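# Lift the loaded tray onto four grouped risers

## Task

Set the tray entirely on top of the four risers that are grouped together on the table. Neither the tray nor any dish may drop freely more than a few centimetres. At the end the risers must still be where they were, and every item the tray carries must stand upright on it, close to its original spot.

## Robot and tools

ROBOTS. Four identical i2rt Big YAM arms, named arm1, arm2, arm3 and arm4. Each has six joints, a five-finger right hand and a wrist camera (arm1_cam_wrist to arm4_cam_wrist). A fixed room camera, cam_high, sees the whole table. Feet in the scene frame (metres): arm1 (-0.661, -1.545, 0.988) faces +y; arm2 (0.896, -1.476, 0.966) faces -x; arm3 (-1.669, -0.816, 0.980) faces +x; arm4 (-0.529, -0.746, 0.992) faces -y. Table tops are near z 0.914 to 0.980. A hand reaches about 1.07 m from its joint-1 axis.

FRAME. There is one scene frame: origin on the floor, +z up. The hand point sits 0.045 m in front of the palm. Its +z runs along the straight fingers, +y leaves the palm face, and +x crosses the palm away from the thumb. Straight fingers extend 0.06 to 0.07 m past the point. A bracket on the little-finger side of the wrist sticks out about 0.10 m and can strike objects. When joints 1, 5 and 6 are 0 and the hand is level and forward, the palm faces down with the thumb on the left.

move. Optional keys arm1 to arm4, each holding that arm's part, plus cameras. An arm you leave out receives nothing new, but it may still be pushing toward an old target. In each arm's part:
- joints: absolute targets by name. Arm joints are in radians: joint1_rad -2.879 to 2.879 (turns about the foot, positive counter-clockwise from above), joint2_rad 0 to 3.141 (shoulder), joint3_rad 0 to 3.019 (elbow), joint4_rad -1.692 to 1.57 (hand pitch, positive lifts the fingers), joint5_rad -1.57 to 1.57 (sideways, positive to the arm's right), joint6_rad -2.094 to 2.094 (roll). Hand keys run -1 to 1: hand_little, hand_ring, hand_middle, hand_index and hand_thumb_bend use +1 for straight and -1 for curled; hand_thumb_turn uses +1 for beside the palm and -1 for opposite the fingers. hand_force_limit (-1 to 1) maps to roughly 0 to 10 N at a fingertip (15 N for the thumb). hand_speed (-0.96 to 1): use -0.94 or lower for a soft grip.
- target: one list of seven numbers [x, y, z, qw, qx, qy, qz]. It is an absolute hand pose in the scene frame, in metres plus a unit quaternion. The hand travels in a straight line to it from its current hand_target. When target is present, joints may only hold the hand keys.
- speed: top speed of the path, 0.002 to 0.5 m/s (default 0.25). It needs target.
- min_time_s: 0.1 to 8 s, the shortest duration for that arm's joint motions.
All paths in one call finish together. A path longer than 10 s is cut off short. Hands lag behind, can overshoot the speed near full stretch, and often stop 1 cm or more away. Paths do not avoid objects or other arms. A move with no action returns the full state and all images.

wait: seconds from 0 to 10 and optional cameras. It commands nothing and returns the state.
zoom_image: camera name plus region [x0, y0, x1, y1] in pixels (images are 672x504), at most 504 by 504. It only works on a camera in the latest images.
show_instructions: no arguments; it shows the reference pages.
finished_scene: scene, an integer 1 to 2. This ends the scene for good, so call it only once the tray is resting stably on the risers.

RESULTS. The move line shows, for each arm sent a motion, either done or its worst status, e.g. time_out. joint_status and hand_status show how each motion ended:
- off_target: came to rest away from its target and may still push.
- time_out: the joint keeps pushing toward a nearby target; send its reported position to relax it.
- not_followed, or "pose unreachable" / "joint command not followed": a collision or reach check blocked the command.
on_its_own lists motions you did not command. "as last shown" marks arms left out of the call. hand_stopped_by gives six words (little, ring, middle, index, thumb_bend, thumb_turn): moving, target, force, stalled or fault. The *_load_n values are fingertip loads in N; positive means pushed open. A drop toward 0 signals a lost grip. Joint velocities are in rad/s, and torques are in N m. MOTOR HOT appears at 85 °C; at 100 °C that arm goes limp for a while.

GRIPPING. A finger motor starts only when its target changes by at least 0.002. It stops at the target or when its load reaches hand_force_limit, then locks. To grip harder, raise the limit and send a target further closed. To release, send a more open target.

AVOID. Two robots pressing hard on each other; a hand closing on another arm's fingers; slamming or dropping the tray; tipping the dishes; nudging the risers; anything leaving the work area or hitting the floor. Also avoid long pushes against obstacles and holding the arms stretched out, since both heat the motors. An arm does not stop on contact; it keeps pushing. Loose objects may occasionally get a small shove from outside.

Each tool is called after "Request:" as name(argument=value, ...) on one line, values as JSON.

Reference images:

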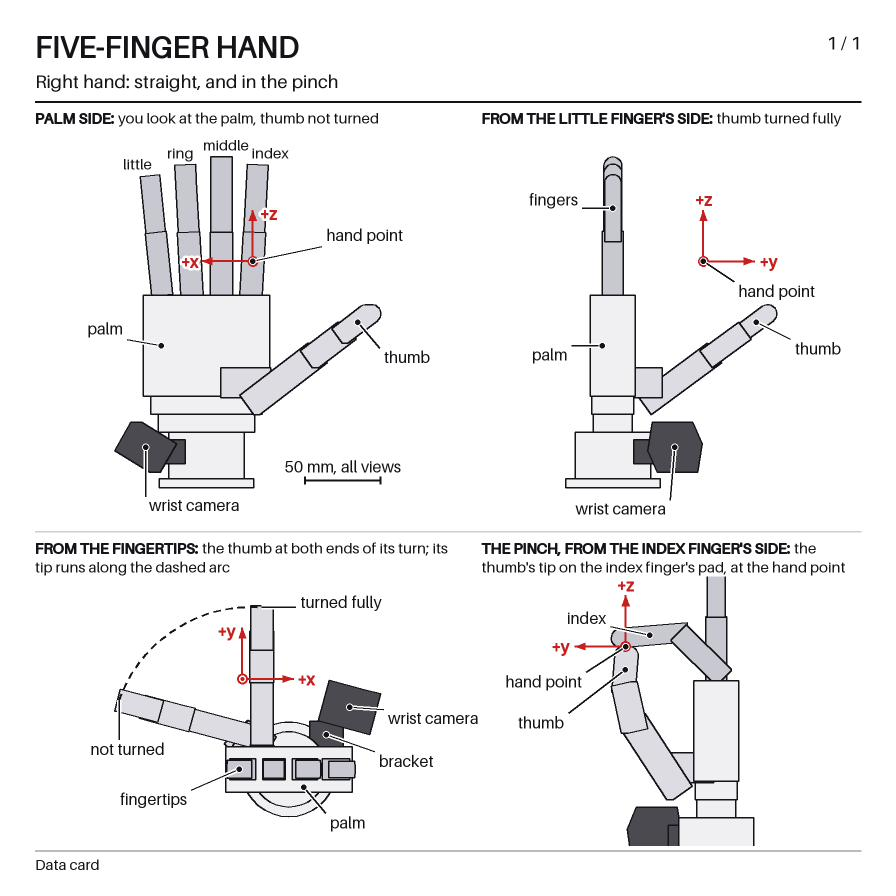

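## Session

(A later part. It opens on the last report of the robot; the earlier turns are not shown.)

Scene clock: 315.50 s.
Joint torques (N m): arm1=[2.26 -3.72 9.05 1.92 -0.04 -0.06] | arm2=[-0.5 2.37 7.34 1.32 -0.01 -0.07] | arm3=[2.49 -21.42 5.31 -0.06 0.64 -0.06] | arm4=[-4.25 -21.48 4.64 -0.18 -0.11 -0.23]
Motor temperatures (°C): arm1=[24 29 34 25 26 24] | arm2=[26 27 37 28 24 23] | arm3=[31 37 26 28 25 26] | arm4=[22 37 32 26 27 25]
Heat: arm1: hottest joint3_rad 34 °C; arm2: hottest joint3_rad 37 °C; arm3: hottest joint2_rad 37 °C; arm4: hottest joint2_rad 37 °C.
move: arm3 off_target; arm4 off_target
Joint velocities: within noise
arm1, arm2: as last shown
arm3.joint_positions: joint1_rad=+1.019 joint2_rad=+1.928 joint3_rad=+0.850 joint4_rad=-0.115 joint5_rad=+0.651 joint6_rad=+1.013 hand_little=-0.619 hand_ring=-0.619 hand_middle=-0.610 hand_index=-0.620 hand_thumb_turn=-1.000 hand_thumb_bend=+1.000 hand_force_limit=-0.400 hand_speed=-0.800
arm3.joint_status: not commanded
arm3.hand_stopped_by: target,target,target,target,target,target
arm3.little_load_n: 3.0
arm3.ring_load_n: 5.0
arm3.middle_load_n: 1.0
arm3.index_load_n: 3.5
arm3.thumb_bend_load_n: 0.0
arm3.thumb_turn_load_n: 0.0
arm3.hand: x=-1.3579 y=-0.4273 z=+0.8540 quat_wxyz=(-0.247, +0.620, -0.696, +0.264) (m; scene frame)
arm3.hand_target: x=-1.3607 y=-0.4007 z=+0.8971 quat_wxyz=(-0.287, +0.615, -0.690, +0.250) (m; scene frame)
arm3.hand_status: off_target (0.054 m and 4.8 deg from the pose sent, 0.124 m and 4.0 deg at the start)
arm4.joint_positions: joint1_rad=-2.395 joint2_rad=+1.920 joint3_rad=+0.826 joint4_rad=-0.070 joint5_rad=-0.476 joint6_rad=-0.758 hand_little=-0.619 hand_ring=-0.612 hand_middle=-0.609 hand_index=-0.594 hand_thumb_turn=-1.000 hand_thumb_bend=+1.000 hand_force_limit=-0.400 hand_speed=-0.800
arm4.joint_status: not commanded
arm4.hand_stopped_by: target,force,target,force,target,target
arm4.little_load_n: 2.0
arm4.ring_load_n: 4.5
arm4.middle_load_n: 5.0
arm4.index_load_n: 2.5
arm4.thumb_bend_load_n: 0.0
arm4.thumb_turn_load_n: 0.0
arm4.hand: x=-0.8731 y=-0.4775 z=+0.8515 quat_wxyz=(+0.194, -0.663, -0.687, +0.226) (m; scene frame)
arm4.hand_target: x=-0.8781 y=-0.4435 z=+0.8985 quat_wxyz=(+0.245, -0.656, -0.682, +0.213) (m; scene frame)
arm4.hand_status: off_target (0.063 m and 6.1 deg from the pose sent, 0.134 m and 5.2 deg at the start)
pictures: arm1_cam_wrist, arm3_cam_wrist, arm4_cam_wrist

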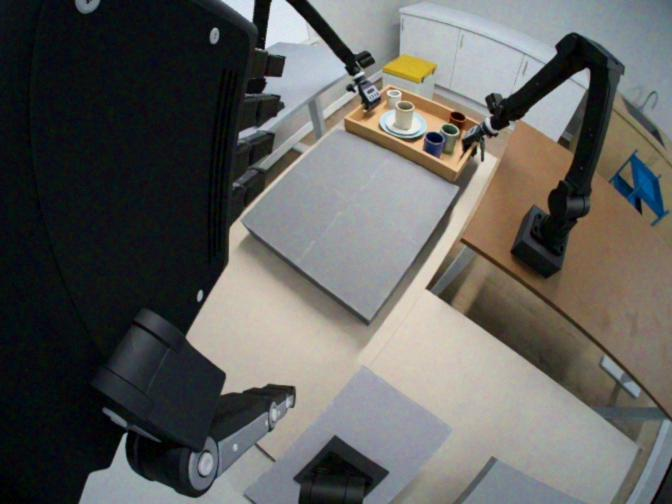

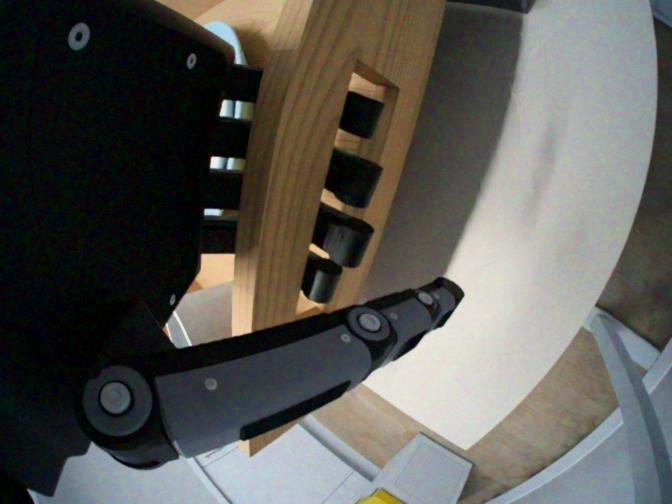

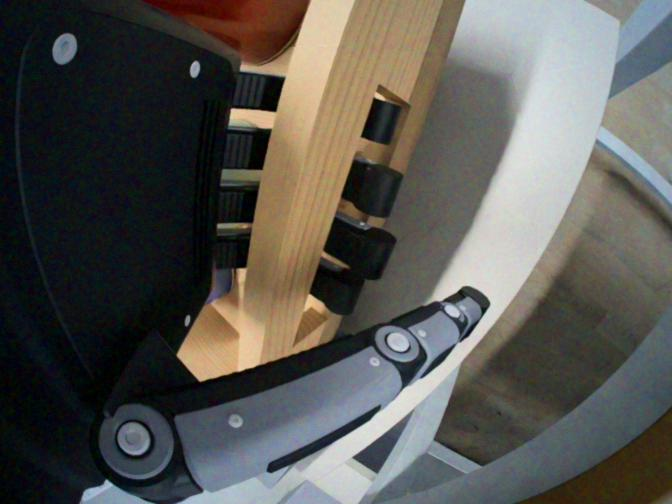

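Request:
move(arm3={"target": [-1.363, -0.400, 0.972, 0.2869, -0.6152, 0.6902, -0.2511], "speed": 0.06}, arm4={"target": [-0.880, -0.442, 0.977, 0.2450, -0.6554, -0.6815, 0.2148], "speed": 0.06}, cameras=["arm1_cam_wrist"])

Request:
zoom_image(camera="arm1_cam_wrist", region=[330, 40, 510, 180])

Scene clock: 319.30 s.
Joint torques (N m): arm1=[2.26 -3.72 9.06 1.92 -0.04 -0.07] | arm2=[-0.44 2.32 7.36 1.32 -0.01 -0.07] | arm3=[2.84 -20.6 9.58 -0.51 0.47 -0.06] | arm4=[-4.01 -20.07 9.14 -0.59 0.18 -0.18]
Motor temperatures (°C): arm1=[24 29 34 25 26 24] | arm2=[26 27 37 28 24 23] | arm3=[31 36 26 28 25 26] | arm4=[22 38 32 26 27 25]
Heat: arm1: hottest joint3_rad 34 °C; arm2: hottest joint3_rad 37 °C; arm3: hottest joint2_rad 36 °C; arm4: hottest joint2_rad 38 °C.
move: arm3 off_target; arm4 off_target
Joint velocities: within noise
arm1, arm2: as last shown
arm2.little_load_n: 0.5
arm2.ring_load_n: -0.5
arm3.joint_positions: joint1_rad=+1.014 joint2_rad=+1.755 joint3_rad=+0.850 joint4_rad=-0.313 joint5_rad=+0.657 joint6_rad=+1.018 hand_little=-0.619 hand_ring=-0.619 hand_middle=-0.610 hand_index=-0.620 hand_thumb_turn=-1.000 hand_thumb_bend=+1.000 hand_force_limit=-0.400 hand_speed=-0.800
arm3.joint_status: not commanded
arm3.hand_stopped_by: target,target,target,target,target,target
arm3.little_load_n: 2.5
arm3.ring_load_n: 4.5
arm3.middle_load_n: 1.0
arm3.index_load_n: 3.0
arm3.thumb_bend_load_n: 0.0
arm3.thumb_turn_load_n: 0.0
arm3.hand: x=-1.3608 y=-0.4389 z=+0.9172 quat_wxyz=(-0.237, +0.620, -0.698, +0.270) (m; scene frame)
arm3.hand_target: x=-1.3634 y=-0.4017 z=+0.9695 quat_wxyz=(-0.287, +0.615, -0.690, +0.250) (m; scene frame)
arm3.hand_status: off_target (0.067 m and 6.2 deg from the pose sent, 0.121 m and 4.8 deg at the start)
arm4.joint_positions: joint1_rad=-2.395 joint2_rad=+1.743 joint3_rad=+0.830 joint4_rad=-0.277 joint5_rad=-0.482 joint6_rad=-0.760 hand_little=-0.619 hand_ring=-0.612 hand_middle=-0.609 hand_index=-0.594 hand_thumb_turn=-1.000 hand_thumb_bend=+1.000 hand_force_limit=-0.400 hand_speed=-0.800
arm4.joint_status: not commanded
arm4.hand_stopped_by: target,force,target,force,target,target
arm4.little_load_n: 3.0
arm4.ring_load_n: 5.0
arm4.middle_load_n: 4.5
arm4.index_load_n: 2.0
arm4.thumb_bend_load_n: 0.0
arm4.thumb_turn_load_n: 0.0
arm4.hand: x=-0.8677 y=-0.4856 z=+0.9171 quat_wxyz=(+0.182, -0.666, -0.687, +0.229) (m; scene frame)
arm4.hand_target: x=-0.8794 y=-0.4445 z=+0.9737 quat_wxyz=(+0.245, -0.656, -0.681, +0.213) (m; scene frame)
arm4.hand_status: off_target (0.075 m and 7.5 deg from the pose sent, 0.131 m and 6.1 deg at the start)
pictures: arm1_cam_wrist

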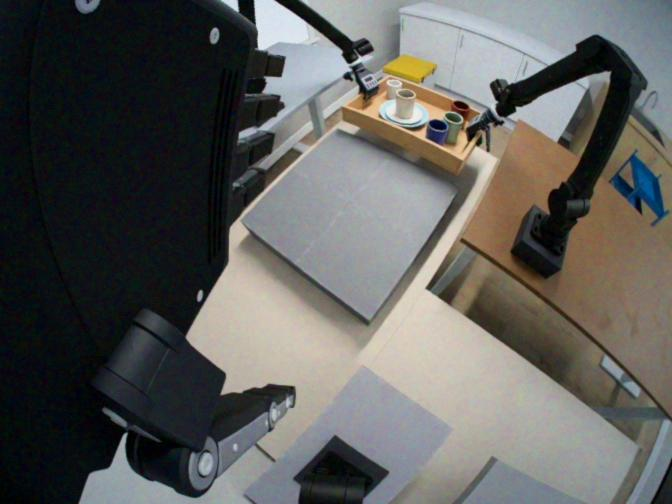

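Scaled by 2.800 from the camera's 672x504 image, which has a finer 960x720 frame.

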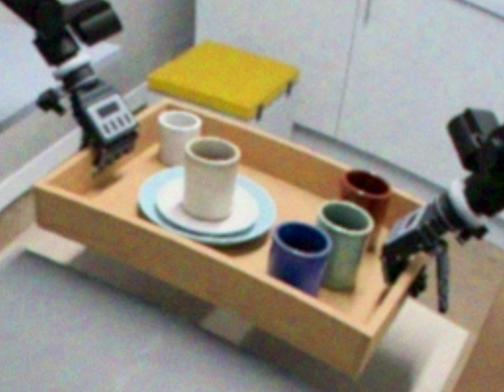

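Request:
move(arm3={"target": [-1.364, -0.525, 0.975, 0.2761, -0.6201, 0.6856, -0.2631], "speed": 0.07}, arm4={"target": [-0.889, -0.570, 0.977, 0.2365, -0.6585, -0.6785, 0.2238], "speed": 0.07}, cameras=["arm1_cam_wrist"])

Request:
move(arm3={"target": [-1.365, -0.650, 0.977, 0.2680, -0.6236, 0.6820, -0.2721], "speed": 0.07}, arm4={"target": [-0.898, -0.698, 0.976, 0.2278, -0.6616, -0.6756, 0.2326], "speed": 0.07}, cameras=["arm1_cam_wrist", "arm3_cam_wrist", "arm4_cam_wrist"])

Scene clock: 331.10 s.
Joint torques (N m): arm1=[2.26 -3.72 9.05 1.91 -0.04 -0.07] | arm2=[-0.44 2.55 7.36 1.29 -0.01 -0.06] | arm3=[1.44 -15.79 7.1 0.83 0.65 -0.42] | arm4=[-2.78 -16.44 6.22 1.09 0.33 0.22]
Motor temperatures (°C): arm1=[24 29 34 25 26 24] | arm2=[26 27 37 28 24 23] | arm3=[31 36 27 28 25 26] | arm4=[22 39 34 26 27 25]
Heat: arm1: hottest joint3_rad 34 °C; arm2: hottest joint3_rad 37 °C; arm3: hottest joint2_rad 36 °C; arm4: hottest joint2_rad 39 °C.
move: arm3 off_target; arm4 off_target
Joint velocities: within noise
arm1, arm2: as last shown
arm2.little_load_n: 0.0
arm2.ring_load_n: 0.0
arm2.middle_load_n: -0.5
arm3.joint_positions: joint1_rad=+0.866 joint2_rad=+1.501 joint3_rad=+0.595 joint4_rad=-0.213 joint5_rad=+0.589 joint6_rad=+0.857 hand_little=-0.620 hand_ring=-0.619 hand_middle=-0.610 hand_index=-0.620 hand_thumb_turn=-1.000 hand_thumb_bend=+1.000 hand_force_limit=-0.400 hand_speed=-0.800
arm3.joint_status: not commanded
arm3.hand_stopped_by: target,target,target,target,target,target
arm3.little_load_n: 2.5
arm3.ring_load_n: 4.5
arm3.middle_load_n: 0.0
arm3.index_load_n: 2.5
arm3.thumb_bend_load_n: 0.0
arm3.thumb_turn_load_n: 0.0
arm3.hand: x=-1.3683 y=-0.5410 z=+0.9419 quat_wxyz=(-0.238, +0.619, -0.701, +0.264) (m; scene frame)
arm3.hand_target: x=-1.3637 y=-0.5251 z=+0.9731 quat_wxyz=(-0.276, +0.620, -0.686, +0.263) (m; scene frame)
arm3.hand_status: off_target (0.037 m and 4.7 deg from the pose sent, 0.104 m and 4.8 deg at the start)
arm4.joint_positions: joint1_rad=-2.164 joint2_rad=+1.555 joint3_rad=+0.640 joint4_rad=-0.184 joint5_rad=-0.376 joint6_rad=-0.556 hand_little=-0.619 hand_ring=-0.612 hand_middle=-0.609 hand_index=-0.594 hand_thumb_turn=-1.000 hand_thumb_bend=+1.000 hand_force_limit=-0.400 hand_speed=-0.800
arm4.joint_status: not commanded
arm4.hand_stopped_by: target,force,target,force,target,target
arm4.little_load_n: 4.5
arm4.ring_load_n: 6.0
arm4.middle_load_n: 4.5
arm4.index_load_n: 1.0
arm4.thumb_bend_load_n: 0.0
arm4.thumb_turn_load_n: 0.0
arm4.hand: x=-0.8743 y=-0.5915 z=+0.9359 quat_wxyz=(+0.183, -0.659, -0.695, +0.221) (m; scene frame)
arm4.hand_target: x=-0.8891 y=-0.5709 z=+0.9741 quat_wxyz=(+0.236, -0.658, -0.679, +0.224) (m; scene frame)
arm4.hand_status: off_target (0.049 m and 6.5 deg from the pose sent, 0.106 m and 6.4 deg at the start)
pictures: arm1_cam_wrist

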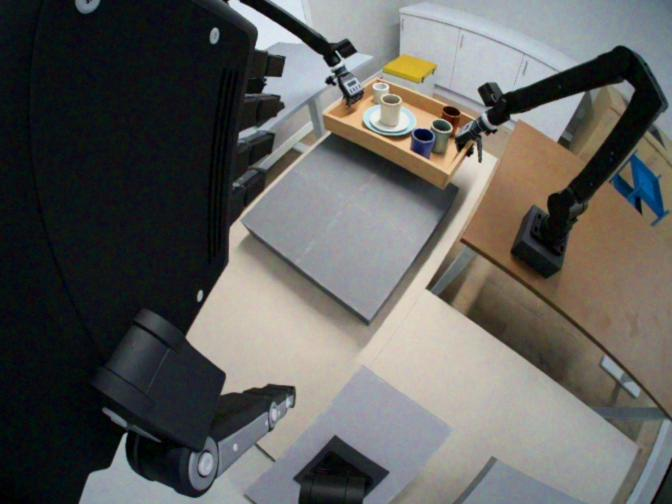

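Scene clock: 333.70 s.
Joint torques (N m): arm1=[2.26 -3.78 9.07 1.91 -0.04 -0.06] | arm2=[-0.38 2.43 7.36 1.32 -0.01 -0.07] | arm3=[-0.32 -10.87 7.56 1.32 0.67 -0.38] | arm4=[-1.67 -13.51 5.93 1.28 0.42 0.17]
Motor temperatures (°C): arm1=[24 29 34 25 26 24] | arm2=[26 27 37 28 24 23] | arm3=[31 36 27 28 25 26] | arm4=[22 39 33 26 27 25]
Heat: arm1: hottest joint3_rad 34 °C; arm2: hottest joint3_rad 37 °C; arm3: hottest joint2_rad 36 °C; arm4: hottest joint2_rad 39 °C.
move: arm3 off_target; arm4 off_target
Joint velocities: within noise
arm1: as last shown
arm2.joint_positions: joint1_rad=+0.168 joint2_rad=+0.649 joint3_rad=+1.464 joint4_rad=-1.525 joint5_rad=+0.057 joint6_rad=-1.162 hand_little=+1.000 hand_ring=+1.000 hand_middle=+1.000 hand_index=+1.000 hand_thumb_turn=+1.000 hand_thumb_bend=+1.000 hand_force_limit=+0.000 hand_speed=-0.800
arm2.joint_status: not commanded
arm2.hand_stopped_by: target,target,target,target,target,target
arm2.little_load_n: 0.0
arm2.ring_load_n: 0.0
arm2.middle_load_n: 0.0
arm2.index_load_n: 0.0
arm2.thumb_bend_load_n: 0.0
arm2.thumb_turn_load_n: 0.0
arm2.hand: x=+0.7011 y=-1.4540 z=+1.4451 quat_wxyz=(+0.408, -0.118, -0.900, +0.098) (m; scene frame)
arm2.hand_target: x=+0.7013 y=-1.4539 z=+1.4552 quat_wxyz=(+0.420, -0.117, -0.894, +0.101) (m; scene frame)
arm2.hand_status: not commanded
arm3.joint_positions: joint1_rad=+0.579 joint2_rad=+1.227 joint3_rad=+0.366 joint4_rad=-0.116 joint5_rad=+0.429 joint6_rad=+0.556 hand_little=-0.620 hand_ring=-0.619 hand_middle=-0.610 hand_index=-0.620 hand_thumb_turn=-1.000 hand_thumb_bend=+1.000 hand_force_limit=-0.400 hand_speed=-0.800
arm3.joint_status: not commanded
arm3.hand_stopped_by: target,target,target,target,target,target
arm3.little_load_n: 3.0
arm3.ring_load_n: 4.5
arm3.middle_load_n: 0.5
arm3.index_load_n: 1.5
arm3.thumb_bend_load_n: 0.0
arm3.thumb_turn_load_n: 0.0
arm3.hand: x=-1.3761 y=-0.6555 z=+0.9539 quat_wxyz=(-0.238, +0.626, -0.696, +0.259) (m; scene frame)
arm3.hand_target: x=-1.3646 y=-0.6498 z=+0.9757 quat_wxyz=(-0.267, +0.623, -0.683, +0.272) (m; scene frame)
arm3.hand_status: off_target (0.026 m and 4.1 deg from the pose sent, 0.115 m and 4.2 deg at the start)
arm4.joint_positions: joint1_rad=-1.827 joint2_rad=+1.428 joint3_rad=+0.513 joint4_rad=-0.095 joint5_rad=-0.189 joint6_rad=-0.242 hand_little=-0.619 hand_ring=-0.612 hand_middle=-0.609 hand_index=-0.594 hand_thumb_turn=-1.000 hand_thumb_bend=+1.000 hand_force_limit=-0.400 hand_speed=-0.800
arm4.joint_status: not commanded
arm4.hand_stopped_by: target,force,target,force,target,target
arm4.little_load_n: 5.0
arm4.ring_load_n: 6.0
arm4.middle_load_n: 4.0
arm4.index_load_n: 0.5
arm4.thumb_bend_load_n: 0.0
arm4.thumb_turn_load_n: 0.0
arm4.hand: x=-0.8813 y=-0.7065 z=+0.9431 quat_wxyz=(+0.187, -0.664, -0.692, +0.215) (m; scene frame)
arm4.hand_target: x=-0.8983 y=-0.6984 z=+0.9737 quat_wxyz=(+0.227, -0.662, -0.676, +0.233) (m; scene frame)
arm4.hand_status: off_target (0.038 m and 5.5 deg from the pose sent, 0.116 m and 5.8 deg at the start)
pictures: arm1_cam_wrist, arm3_cam_wrist, arm4_cam_wrist

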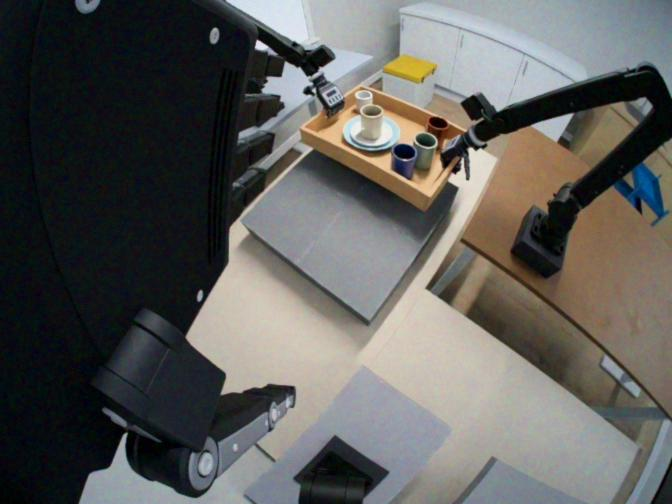

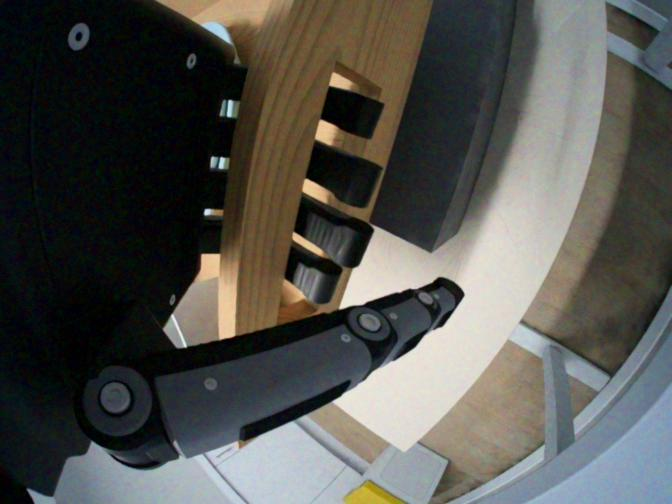

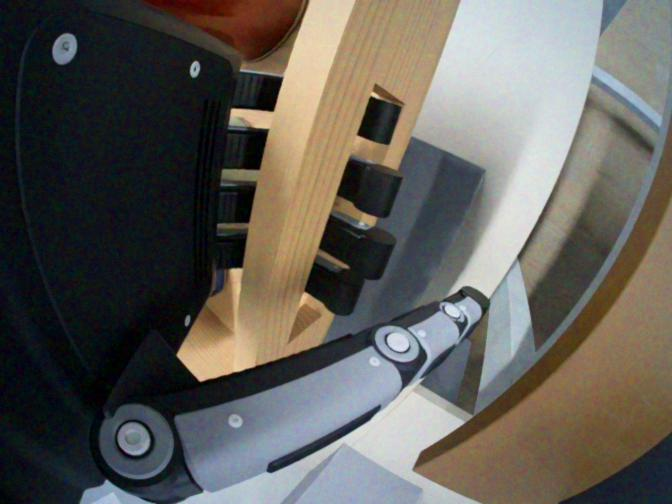

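Request:
zoom_image(camera="arm3_cam_wrist", region=[350, 0, 560, 280])

Request:
zoom_image(camera="arm4_cam_wrist", region=[360, 80, 540, 300])

Scaled by 1.800 from the camera's 672x504 image, which has a finer 960x720 frame.

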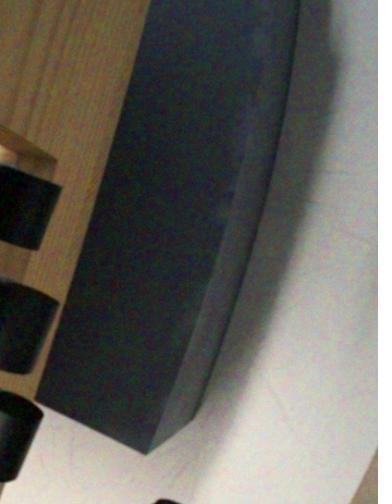

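Scaled by 2.291 from the camera's 672x504 image, which has a finer 960x720 frame.

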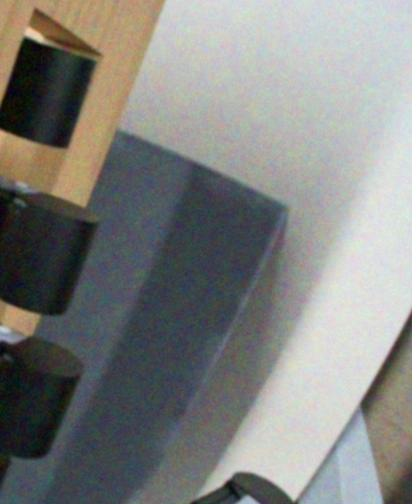

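Request:
move(arm3={"target": [-1.359, -0.780, 0.980, 0.2680, -0.6236, 0.6820, -0.2721], "speed": 0.07}, arm4={"target": [-0.900, -0.835, 0.984, 0.2191, -0.6645, -0.6725, 0.2414], "speed": 0.07}, cameras=["arm1_cam_wrist"])

Request:
move(arm3={"target": [-1.358, -0.914, 0.980, 0.2598, -0.6271, 0.6784, -0.2810], "speed": 0.07}, arm4={"target": [-0.902, -0.970, 0.984, 0.2191, -0.6645, -0.6725, 0.2414], "speed": 0.07}, cameras=["arm1_cam_wrist", "arm3_cam_wrist", "arm4_cam_wrist"])

Scene clock: 348.00 s.
Joint torques (N m): arm1=[2.26 -3.78 9.07 1.92 -0.04 -0.07] | arm2=[-0.44 2.49 7.38 1.32 -0.01 -0.06] | arm3=[-0.79 -8.41 8.51 1.69 0.02 -0.36] | arm4=[-0.56 -12.57 7.73 0.36 0.17 0.21]
Motor temperatures (°C): arm1=[24 29 34 25 26 24] | arm2=[26 27 37 28 24 23] | arm3=[31 35 27 28 25 26] | arm4=[22 38 33 26 27 25]
Heat: arm1: hottest joint3_rad 34 °C; arm2: hottest joint3_rad 37 °C; arm3: hottest joint2_rad 35 °C; arm4: hottest joint2_rad 38 °C.
move: arm3 off_target; arm4 off_target
Joint velocities: within noise
arm1, arm2: as last shown
arm3.joint_positions: joint1_rad=+0.043 joint2_rad=+1.066 joint3_rad=+0.266 joint4_rad=-0.073 joint5_rad=+0.070 joint6_rad=+0.129 hand_little=-0.620 hand_ring=-0.619 hand_middle=-0.610 hand_index=-0.620 hand_thumb_turn=-1.000 hand_thumb_bend=+1.000 hand_force_limit=-0.400 hand_speed=-0.800
arm3.joint_status: not commanded
arm3.hand_stopped_by: target,target,target,target,target,target
arm3.little_load_n: 1.0
arm3.ring_load_n: 4.0
arm3.middle_load_n: 0.5
arm3.index_load_n: 3.5
arm3.thumb_bend_load_n: 0.0
arm3.thumb_turn_load_n: 0.0
arm3.hand: x=-1.3747 y=-0.7768 z=+0.9583 quat_wxyz=(-0.242, +0.628, -0.698, +0.244) (m; scene frame)
arm3.hand_target: x=-1.3586 y=-0.7797 z=+0.9789 quat_wxyz=(-0.267, +0.623, -0.682, +0.272) (m; scene frame)
arm3.hand_status: off_target (0.027 m and 4.7 deg from the pose sent, 0.128 m and 4.1 deg at the start)
arm4.joint_positions: joint1_rad=-1.407 joint2_rad=+1.389 joint3_rad=+0.487 joint4_rad=-0.082 joint5_rad=+0.071 joint6_rad=+0.114 hand_little=-0.619 hand_ring=-0.612 hand_middle=-0.609 hand_index=-0.594 hand_thumb_turn=-1.000 hand_thumb_bend=+1.000 hand_force_limit=-0.400 hand_speed=-0.800
arm4.joint_status: not commanded
arm4.hand_stopped_by: target,force,target,force,target,target
arm4.little_load_n: 2.5
arm4.ring_load_n: 5.0
arm4.middle_load_n: 4.5
arm4.index_load_n: 2.0
arm4.thumb_bend_load_n: 0.0
arm4.thumb_turn_load_n: 0.0
arm4.hand: x=-0.8795 y=-0.8276 z=+0.9469 quat_wxyz=(+0.197, -0.668, -0.688, +0.206) (m; scene frame)
arm4.hand_target: x=-0.9000 y=-0.8351 z=+0.9815 quat_wxyz=(+0.219, -0.664, -0.672, +0.242) (m; scene frame)
arm4.hand_status: off_target (0.043 m and 5.0 deg from the pose sent, 0.136 m and 5.3 deg at the start)
pictures: arm1_cam_wrist

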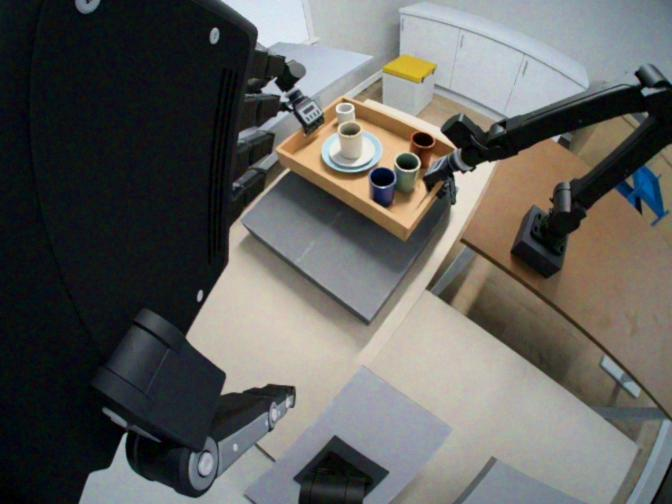

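Scene clock: 350.73 s.
Joint torques (N m): arm1=[2.26 -3.72 9.06 1.91 -0.04 -0.06] | arm2=[-0.5 2.43 7.38 1.33 0 -0.06] | arm3=[-2.43 -7.71 12.51 0.94 -0.24 -0.27] | arm4=[0.85 -12.04 9.59 -0.02 0.18 0.19]
Motor temperatures (°C): arm1=[24 29 34 25 26 24] | arm2=[26 27 37 28 24 23] | arm3=[31 35 27 28 25 26] | arm4=[22 38 34 26 27 25]
Heat: arm1: hottest joint3_rad 34 °C; arm2: hottest joint3_rad 37 °C; arm3: hottest joint2_rad 35 °C; arm4: hottest joint2_rad 38 °C.
move: arm3 off_target; arm4 off_target
Joint velocities: within noise
arm1.joint_positions: joint1_rad=+0.589 joint2_rad=+0.783 joint3_rad=+1.399 joint4_rad=-1.202 joint5_rad=-0.099 joint6_rad=-1.252 hand_little=+1.000 hand_ring=+1.000 hand_middle=+1.000 hand_index=+1.000 hand_thumb_turn=+1.000 hand_thumb_bend=+1.000 hand_force_limit=+0.000 hand_speed=-0.800
arm1.joint_status: not commanded
arm1.hand_stopped_by: target,target,target,target,target,target
arm1.little_load_n: 0.0
arm1.ring_load_n: 0.0
arm1.middle_load_n: 0.5
arm1.index_load_n: 0.0
arm1.thumb_bend_load_n: 0.0
arm1.thumb_turn_load_n: 0.0
arm1.hand: x=-0.8198 y=-1.2709 z=+1.4619 quat_wxyz=(-0.457, +0.510, +0.720, +0.114) (m; scene frame)
arm1.hand_target: x=-0.8165 y=-1.2817 z=+1.4726 quat_wxyz=(-0.472, +0.497, +0.718, +0.118) (m; scene frame)
arm1.hand_status: not commanded
arm2: as last shown
arm3.joint_positions: joint1_rad=-0.497 joint2_rad=+1.160 joint3_rad=+0.296 joint4_rad=-0.060 joint5_rad=-0.297 joint6_rad=-0.300 hand_little=-0.620 hand_ring=-0.619 hand_middle=-0.610 hand_index=-0.620 hand_thumb_turn=-1.000 hand_thumb_bend=+1.000 hand_force_limit=-0.400 hand_speed=-0.800
arm3.joint_status: not commanded
arm3.hand_stopped_by: target,target,target,target,target,target
arm3.little_load_n: 1.0
arm3.ring_load_n: 3.0
arm3.middle_load_n: 0.5
arm3.index_load_n: 3.0
arm3.thumb_bend_load_n: 0.0
arm3.thumb_turn_load_n: 0.0
arm3.hand: x=-1.3878 y=-0.8887 z=+0.9498 quat_wxyz=(-0.251, +0.633, -0.693, +0.237) (m; scene frame)
arm3.hand_target: x=-1.3592 y=-0.9130 z=+0.9801 quat_wxyz=(-0.259, +0.627, -0.678, +0.281) (m; scene frame)
arm3.hand_status: off_target (0.049 m and 5.5 deg from the pose sent, 0.140 m and 5.2 deg at the start)
arm4.joint_positions: joint1_rad=-1.040 joint2_rad=+1.488 joint3_rad=+0.609 joint4_rad=-0.147 joint5_rad=+0.307 joint6_rad=+0.429 hand_little=-0.619 hand_ring=-0.612 hand_middle=-0.609 hand_index=-0.594 hand_thumb_turn=-1.000 hand_thumb_bend=+1.000 hand_force_limit=-0.400 hand_speed=-0.800
arm4.joint_status: not commanded
arm4.hand_stopped_by: target,force,target,force,target,target
arm4.little_load_n: 2.5
arm4.ring_load_n: 4.5
arm4.middle_load_n: 3.5
arm4.index_load_n: 2.0
arm4.thumb_bend_load_n: 0.0
arm4.thumb_turn_load_n: 0.0
arm4.hand: x=-0.8848 y=-0.9451 z=+0.9496 quat_wxyz=(+0.217, -0.670, -0.680, +0.205) (m; scene frame)
arm4.hand_target: x=-0.9011 y=-0.9694 z=+0.9834 quat_wxyz=(+0.218, -0.664, -0.673, +0.242) (m; scene frame)
arm4.hand_status: off_target (0.046 m and 4.3 deg from the pose sent, 0.149 m and 5.0 deg at the start)
pictures: arm1_cam_wrist, arm3_cam_wrist, arm4_cam_wrist

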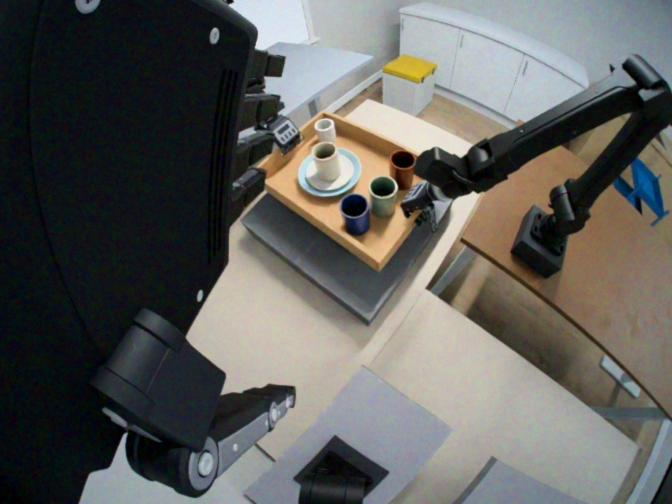

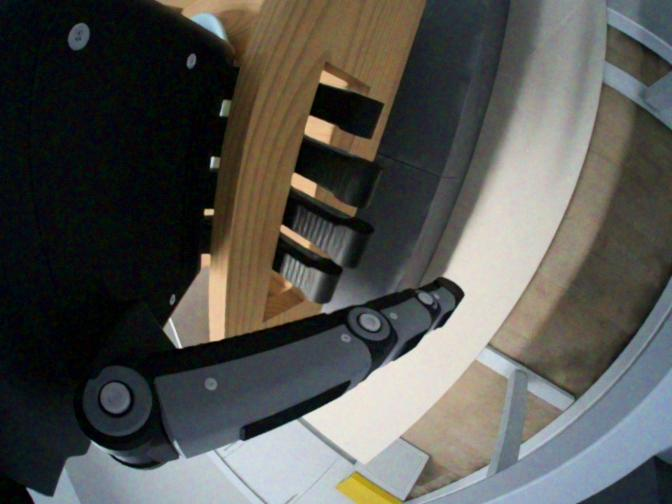

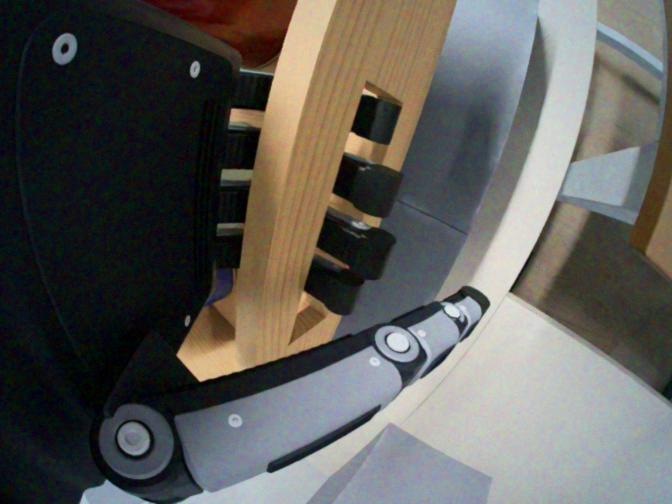

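Request:
move(arm3={"target": [-1.343, -0.931, 0.950, 0.2598, -0.6271, 0.6784, -0.2810], "speed": 0.04}, arm4={"target": [-0.885, -0.985, 0.954, 0.2191, -0.6645, -0.6725, 0.2414], "speed": 0.04}, cameras=["arm1_cam_wrist", "arm3_cam_wrist", "arm4_cam_wrist"])

Request:
zoom_image(camera="arm3_cam_wrist", region=[300, 0, 520, 320])

Request:
zoom_image(camera="arm4_cam_wrist", region=[320, 0, 560, 320])

Scene clock: 365.27 s.
Joint torques (N m): arm1=[2.26 -3.72 9.05 1.92 -0.04 -0.06] | arm2=[-0.5 2.37 7.38 1.33 -0.01 -0.07] | arm3=[-2.26 -8.88 10.52 1.8 -0.48 -0.22] | arm4=[1.03 -12.81 6.28 1.63 0.24 0.1]
Motor temperatures (°C): arm1=[24 29 34 25 26 24] | arm2=[26 27 37 28 24 23] | arm3=[31 35 29 28 24 26] | arm4=[22 36 34 26 27 25]
Heat: arm1: hottest joint3_rad 34 °C; arm2: hottest joint3_rad 37 °C; arm3: hottest joint2_rad 35 °C; arm4: hottest joint2_rad 36 °C.
move: arm3 off_target; arm4 off_target
Joint velocities: within noise
arm1, arm2: as last shown
arm1.middle_load_n: 0.0
arm1.index_load_n: -0.5
arm2.little_load_n: -0.5
arm3.joint_positions: joint1_rad=-0.529 joint2_rad=+1.341 joint3_rad=+0.323 joint4_rad=+0.070 joint5_rad=-0.311 joint6_rad=-0.328 hand_little=-0.620 hand_ring=-0.619 hand_middle=-0.610 hand_index=-0.620 hand_thumb_turn=-1.000 hand_thumb_bend=+1.000 hand_force_limit=-0.400 hand_speed=-0.800
arm3.joint_status: not commanded
arm3.hand_stopped_by: target,target,target,target,target,target
arm3.little_load_n: 1.0
arm3.ring_load_n: 3.5
arm3.middle_load_n: 0.0
arm3.index_load_n: 3.5
arm3.thumb_bend_load_n: 0.0
arm3.thumb_turn_load_n: 0.0
arm3.hand: x=-1.3770 y=-0.9041 z=+0.9227 quat_wxyz=(-0.246, +0.634, -0.696, +0.230) (m; scene frame)
arm3.hand_target: x=-1.3447 y=-0.9302 z=+0.9510 quat_wxyz=(-0.259, +0.627, -0.678, +0.281) (m; scene frame)
arm3.hand_status: off_target (0.051 m and 6.4 deg from the pose sent, 0.062 m and 5.5 deg at the start)
arm4.joint_positions: joint1_rad=-0.981 joint2_rad=+1.559 joint3_rad=+0.603 joint4_rad=-0.101 joint5_rad=+0.341 joint6_rad=+0.492 hand_little=-0.619 hand_ring=-0.612 hand_middle=-0.609 hand_index=-0.594 hand_thumb_turn=-1.000 hand_thumb_bend=+1.000 hand_force_limit=-0.400 hand_speed=-0.800
arm4.joint_status: not commanded
arm4.hand_stopped_by: target,force,target,force,target,target
arm4.little_load_n: 1.5
arm4.ring_load_n: 4.0
arm4.middle_load_n: 4.0
arm4.index_load_n: 2.5
arm4.thumb_bend_load_n: 0.0
arm4.thumb_turn_load_n: 0.0
arm4.hand: x=-0.8737 y=-0.9617 z=+0.9264 quat_wxyz=(+0.216, -0.673, -0.679, +0.199) (m; scene frame)
arm4.hand_target: x=-0.8845 y=-0.9846 z=+0.9534 quat_wxyz=(+0.218, -0.665, -0.673, +0.241) (m; scene frame)
arm4.hand_status: off_target (0.038 m and 5.1 deg from the pose sent, 0.040 m and 4.3 deg at the start)
pictures: arm1_cam_wrist, arm3_cam_wrist, arm4_cam_wrist

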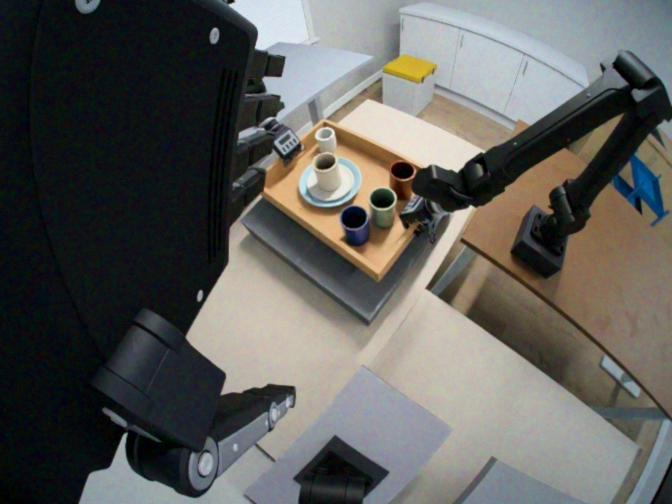

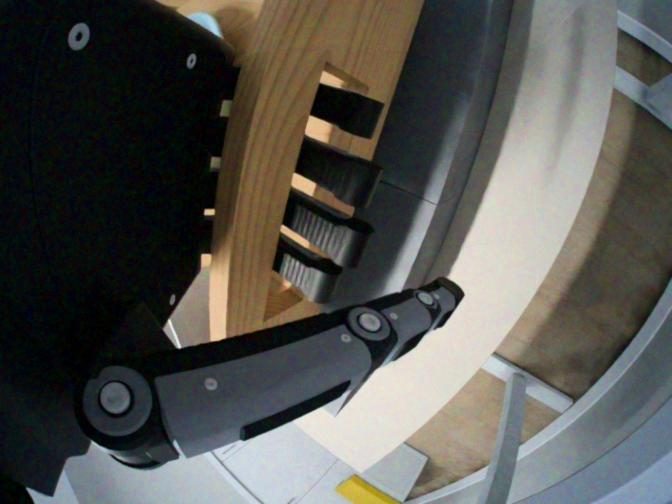

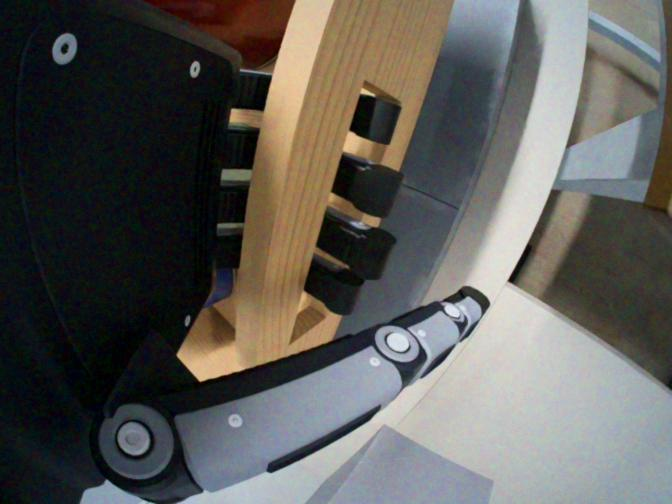

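Scaled by 1.575 from the camera's 672x504 image, which has a finer 960x720 frame.

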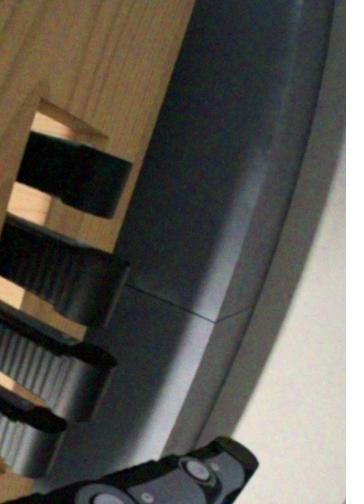

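Scaled by 1.575 from the camera's 672x504 image, which has a finer 960x720 frame.

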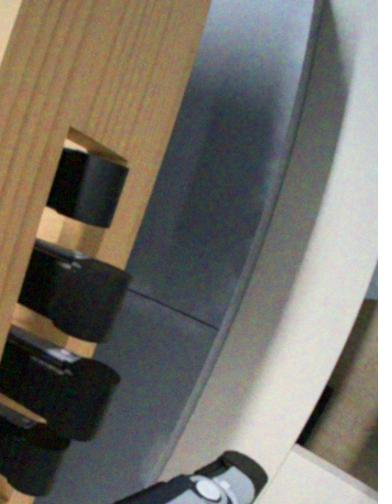

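Request:
move(arm3={"target": [-1.343, -0.921, 0.918, 0.2598, -0.6271, 0.6784, -0.2810], "speed": 0.04}, arm4={"target": [-0.885, -0.975, 0.920, 0.2191, -0.6645, -0.6725, 0.2414], "speed": 0.04})

Request:
move(arm3={"target": [-1.345, -0.917, 0.900, 0.2598, -0.6271, 0.6784, -0.2810], "speed": 0.025}, arm4={"target": [-0.885, -0.970, 0.902, 0.2191, -0.6645, -0.6725, 0.2414], "speed": 0.025}, cameras=["arm1_cam_wrist", "arm3_cam_wrist", "arm4_cam_wrist"])

Scene clock: 375.20 s.
Joint torques (N m): arm1=[2.26 -3.66 9.07 1.91 -0.04 -0.06] | arm2=[-0.44 2.43 7.35 1.31 0 -0.06] | arm3=[-0.73 -10.52 6.17 2.43 -0.22 0.01] | arm4=[-0.5 -12.81 5.5 2.1 0.38 -0.12]
Motor temperatures (°C): arm1=[24 29 34 25 26 24] | arm2=[26 27 37 28 24 23] | arm3=[31 35 30 28 24 26] | arm4=[22 36 34 26 27 25]
Heat: arm1: hottest joint3_rad 34 °C; arm2: hottest joint3_rad 37 °C; arm3: hottest joint2_rad 35 °C; arm4: hottest joint2_rad 36 °C.
move: arm3 off_target; arm4 off_target
Joint velocities: within noise
arm1, arm2: as last shown
arm1.index_load_n: 0.0
arm2.little_load_n: 0.0
arm3.joint_positions: joint1_rad=-0.515 joint2_rad=+1.484 joint3_rad=+0.323 joint4_rad=+0.226 joint5_rad=-0.298 joint6_rad=-0.327 hand_little=-0.620 hand_ring=-0.619 hand_middle=-0.610 hand_index=-0.620 hand_thumb_turn=-1.000 hand_thumb_bend=+1.000 hand_force_limit=-0.400 hand_speed=-0.800
arm3.joint_status: not commanded
arm3.hand_stopped_by: target,target,target,target,target,target
arm3.little_load_n: 1.5
arm3.ring_load_n: 3.5
arm3.middle_load_n: 0.0
arm3.index_load_n: 2.0
arm3.thumb_bend_load_n: 0.0
arm3.thumb_turn_load_n: 0.0
arm3.hand: x=-1.3678 y=-0.9071 z=+0.8971 quat_wxyz=(-0.244, +0.637, -0.692, +0.237) (m; scene frame)
arm3.hand_target: x=-1.3436 y=-0.9206 z=+0.9181 quat_wxyz=(-0.260, +0.627, -0.678, +0.280) (m; scene frame)
arm3.hand_status: off_target (0.035 m and 5.6 deg from the pose sent, 0.038 m and 6.4 deg at the start)
arm4.joint_positions: joint1_rad=-0.981 joint2_rad=+1.648 joint3_rad=+0.564 joint4_rad=+0.023 joint5_rad=+0.327 joint6_rad=+0.492 hand_little=-0.619 hand_ring=-0.612 hand_middle=-0.609 hand_index=-0.594 hand_thumb_turn=-1.000 hand_thumb_bend=+1.000 hand_force_limit=-0.400 hand_speed=-0.800
arm4.joint_status: not commanded
arm4.hand_stopped_by: target,force,target,force,target,target
arm4.little_load_n: 3.0
arm4.ring_load_n: 4.5
arm4.middle_load_n: 4.0
arm4.index_load_n: 1.0
arm4.thumb_bend_load_n: 0.0
arm4.thumb_turn_load_n: 0.0
arm4.hand: x=-0.8642 y=-0.9590 z=+0.8934 quat_wxyz=(+0.209, -0.673, -0.681, +0.199) (m; scene frame)
arm4.hand_target: x=-0.8845 y=-0.9747 z=+0.9197 quat_wxyz=(+0.219, -0.665, -0.672, +0.241) (m; scene frame)
arm4.hand_status: off_target (0.037 m and 5.2 deg from the pose sent, 0.019 m and 5.0 deg at the start)
pictures: none

Scene clock: 376.60 s.
Joint torques (N m): arm1=[2.2 -3.72 9.05 1.92 -0.04 -0.07] | arm2=[-0.44 2.49 7.35 1.31 -0.01 -0.06] | arm3=[-0.56 -11.05 4.42 2.8 -0.2 0.04] | arm4=[-0.91 -12.92 4.78 2.28 0.48 -0.18]
Motor temperatures (°C): arm1=[24 29 34 25 26 24] | arm2=[26 27 37 28 24 23] | arm3=[31 35 30 28 24 26] | arm4=[22 36 34 26 27 25]
Heat: arm1: hottest joint3_rad 34 °C; arm2: hottest joint3_rad 37 °C; arm3: hottest joint2_rad 35 °C; arm4: hottest joint2_rad 36 °C.
move: arm3 off_target; arm4 off_target
Joint velocities: within noise
arm1, arm2: as last shown
arm3.joint_positions: joint1_rad=-0.506 joint2_rad=+1.567 joint3_rad=+0.314 joint4_rad=+0.324 joint5_rad=-0.292 joint6_rad=-0.323 hand_little=-0.620 hand_ring=-0.619 hand_middle=-0.610 hand_index=-0.620 hand_thumb_turn=-1.000 hand_thumb_bend=+1.000 hand_force_limit=-0.400 hand_speed=-0.800
arm3.joint_status: not commanded
arm3.hand_stopped_by: target,target,target,target,target,target
arm3.little_load_n: 1.5
arm3.ring_load_n: 3.0
arm3.middle_load_n: 0.5
arm3.index_load_n: 2.0
arm3.thumb_bend_load_n: 0.0
arm3.thumb_turn_load_n: 0.0
arm3.hand: x=-1.3666 y=-0.9055 z=+0.8809 quat_wxyz=(-0.244, +0.638, -0.690, +0.240) (m; scene frame)
arm3.hand_target: x=-1.3453 y=-0.9167 z=+0.8999 quat_wxyz=(-0.260, +0.627, -0.678, +0.280) (m; scene frame)
arm3.hand_status: off_target (0.031 m and 5.4 deg from the pose sent, 0.025 m and 5.6 deg at the start)
arm4.joint_positions: joint1_rad=-0.989 joint2_rad=+1.701 joint3_rad=+0.551 joint4_rad=+0.093 joint5_rad=+0.318 joint6_rad=+0.487 hand_little=-0.619 hand_ring=-0.612 hand_middle=-0.609 hand_index=-0.594 hand_thumb_turn=-1.000 hand_thumb_bend=+1.000 hand_force_limit=-0.400 hand_speed=-0.800
arm4.joint_status: not commanded
arm4.hand_stopped_by: target,force,target,force,target,target
arm4.little_load_n: 3.0
arm4.ring_load_n: 5.0
arm4.middle_load_n: 4.0
arm4.index_load_n: 1.5
arm4.thumb_bend_load_n: 0.0
arm4.thumb_turn_load_n: 0.0
arm4.hand: x=-0.8628 y=-0.9563 z=+0.8767 quat_wxyz=(+0.207, -0.673, -0.681, +0.200) (m; scene frame)
arm4.hand_target: x=-0.8845 y=-0.9698 z=+0.9017 quat_wxyz=(+0.219, -0.665, -0.672, +0.241) (m; scene frame)
arm4.hand_status: off_target (0.036 m and 5.1 deg from the pose sent, 0.025 m and 5.2 deg at the start)
pictures: arm1_cam_wrist, arm3_cam_wrist, arm4_cam_wrist

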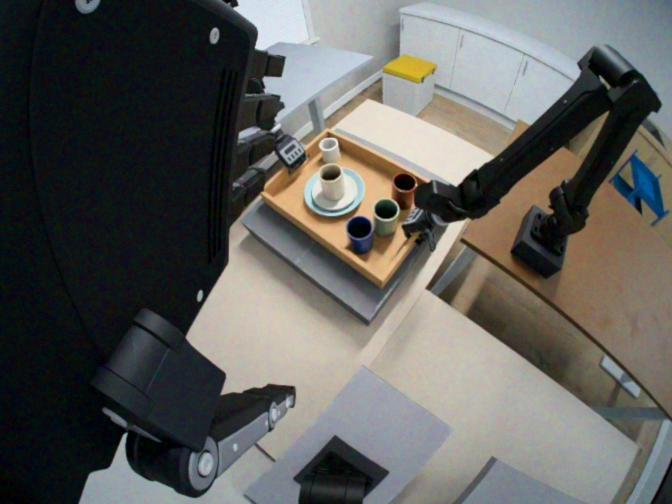

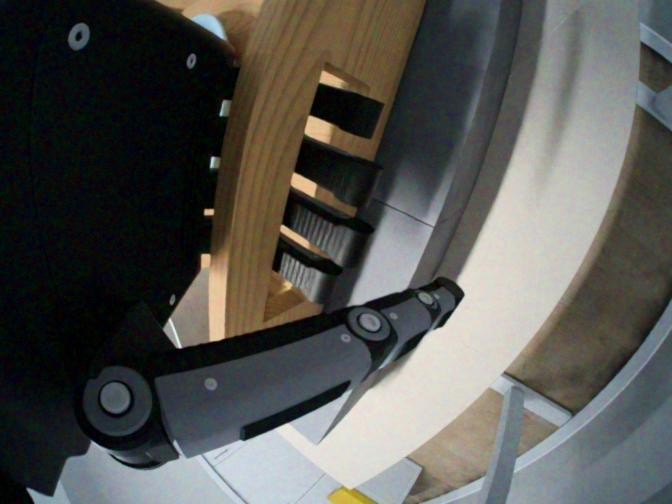

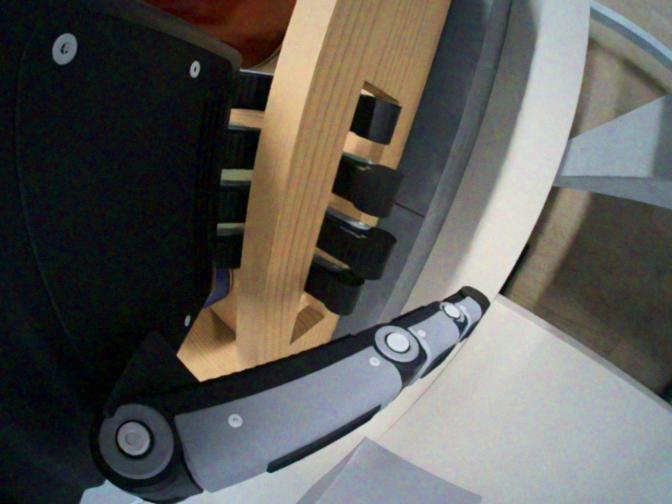

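Request:
move(arm3={"target": [-1.354, -0.914, 0.884, 0.2598, -0.6271, 0.6784, -0.2810], "speed": 0.02}, arm4={"target": [-0.894, -0.967, 0.889, 0.2191, -0.6645, -0.6725, 0.2414], "speed": 0.02}, cameras=["arm3_cam_wrist", "arm4_cam_wrist"])

Scene clock: 379.90 s.
Joint torques (N m): arm1=[2.14 -3.72 9.06 1.91 -0.05 -0.07] | arm2=[-0.44 2.37 7.36 1.31 -0.01 -0.06] | arm3=[-1.44 -9.05 3.81 2.5 -0.57 -0.01] | arm4=[-1.61 -11.05 5.68 2.82 0.63 -0.33]
Motor temperatures (°C): arm1=[24 29 34 25 26 24] | arm2=[26 27 37 28 24 23] | arm3=[31 35 29 28 24 26] | arm4=[22 36 34 26 27 25]
Heat: arm1: hottest joint3_rad 34 °C; arm2: hottest joint3_rad 37 °C; arm3: hottest joint2_rad 35 °C; arm4: hottest joint2_rad 36 °C.
move: arm3 off_target; arm4 off_target
Joint velocities: within noise
arm1, arm2: as last shown
arm2.ring_load_n: 0.5
arm3.joint_positions: joint1_rad=-0.506 joint2_rad=+1.609 joint3_rad=+0.287 joint4_rad=+0.426 joint5_rad=-0.287 joint6_rad=-0.325 hand_little=-0.620 hand_ring=-0.620 hand_middle=-0.610 hand_index=-0.620 hand_thumb_turn=-1.000 hand_thumb_bend=+1.000 hand_force_limit=-0.400 hand_speed=-0.800
arm3.joint_status: not commanded
arm3.hand_stopped_by: target,target,target,target,target,target
arm3.little_load_n: 0.5
arm3.ring_load_n: 0.5
arm3.middle_load_n: 0.0
arm3.index_load_n: 1.5
arm3.thumb_bend_load_n: 0.0
arm3.thumb_turn_load_n: 0.0
arm3.hand: x=-1.3685 y=-0.9057 z=+0.8733 quat_wxyz=(-0.246, +0.636, -0.685, +0.255) (m; scene frame)
arm3.hand_target: x=-1.3542 y=-0.9140 z=+0.8842 quat_wxyz=(-0.260, +0.627, -0.678, +0.281) (m; scene frame)
arm3.hand_status: off_target (0.020 m and 3.6 deg from the pose sent, 0.016 m and 5.4 deg at the start)
arm4.joint_positions: joint1_rad=-1.002 joint2_rad=+1.724 joint3_rad=+0.551 joint4_rad=+0.123 joint5_rad=+0.303 joint6_rad=+0.483 hand_little=-0.619 hand_ring=-0.612 hand_middle=-0.610 hand_index=-0.594 hand_thumb_turn=-1.000 hand_thumb_bend=+1.000 hand_force_limit=-0.400 hand_speed=-0.800
arm4.joint_status: not commanded
arm4.hand_stopped_by: target,force,target,force,target,target
arm4.little_load_n: 4.5
arm4.ring_load_n: 3.0
arm4.middle_load_n: 0.0
arm4.index_load_n: 0.0
arm4.thumb_bend_load_n: 0.0
arm4.thumb_turn_load_n: 0.0
arm4.hand: x=-0.8656 y=-0.9553 z=+0.8710 quat_wxyz=(+0.203, -0.675, -0.679, +0.204) (m; scene frame)
arm4.hand_target: x=-0.8932 y=-0.9666 z=+0.8900 quat_wxyz=(+0.220, -0.665, -0.672, +0.241) (m; scene frame)
arm4.hand_status: off_target (0.036 m and 4.9 deg from the pose sent, 0.035 m and 5.1 deg at the start)
pictures: arm3_cam_wrist, arm4_cam_wrist

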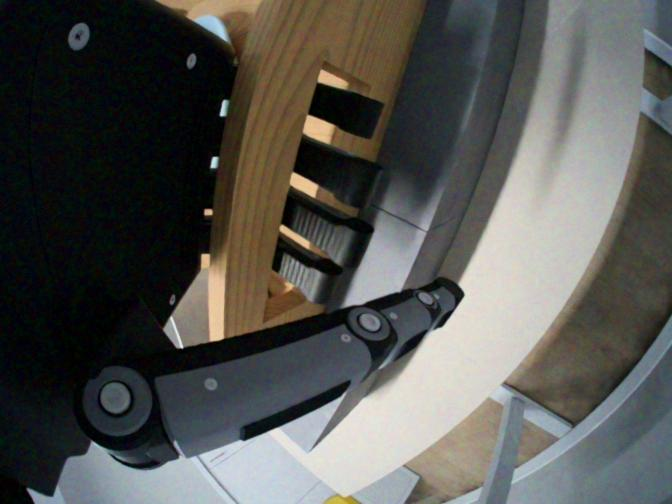

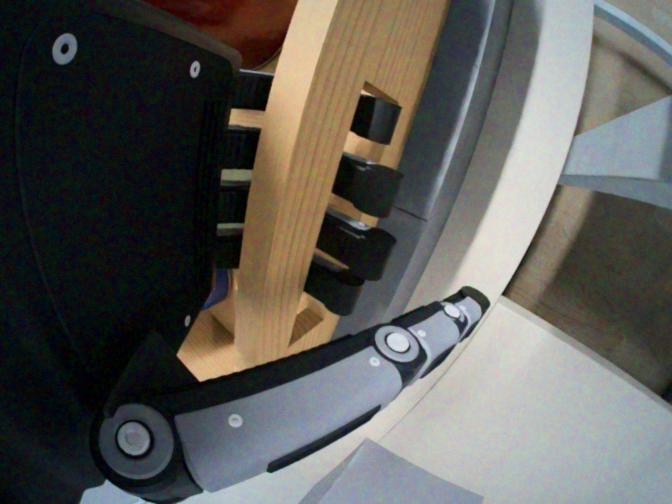

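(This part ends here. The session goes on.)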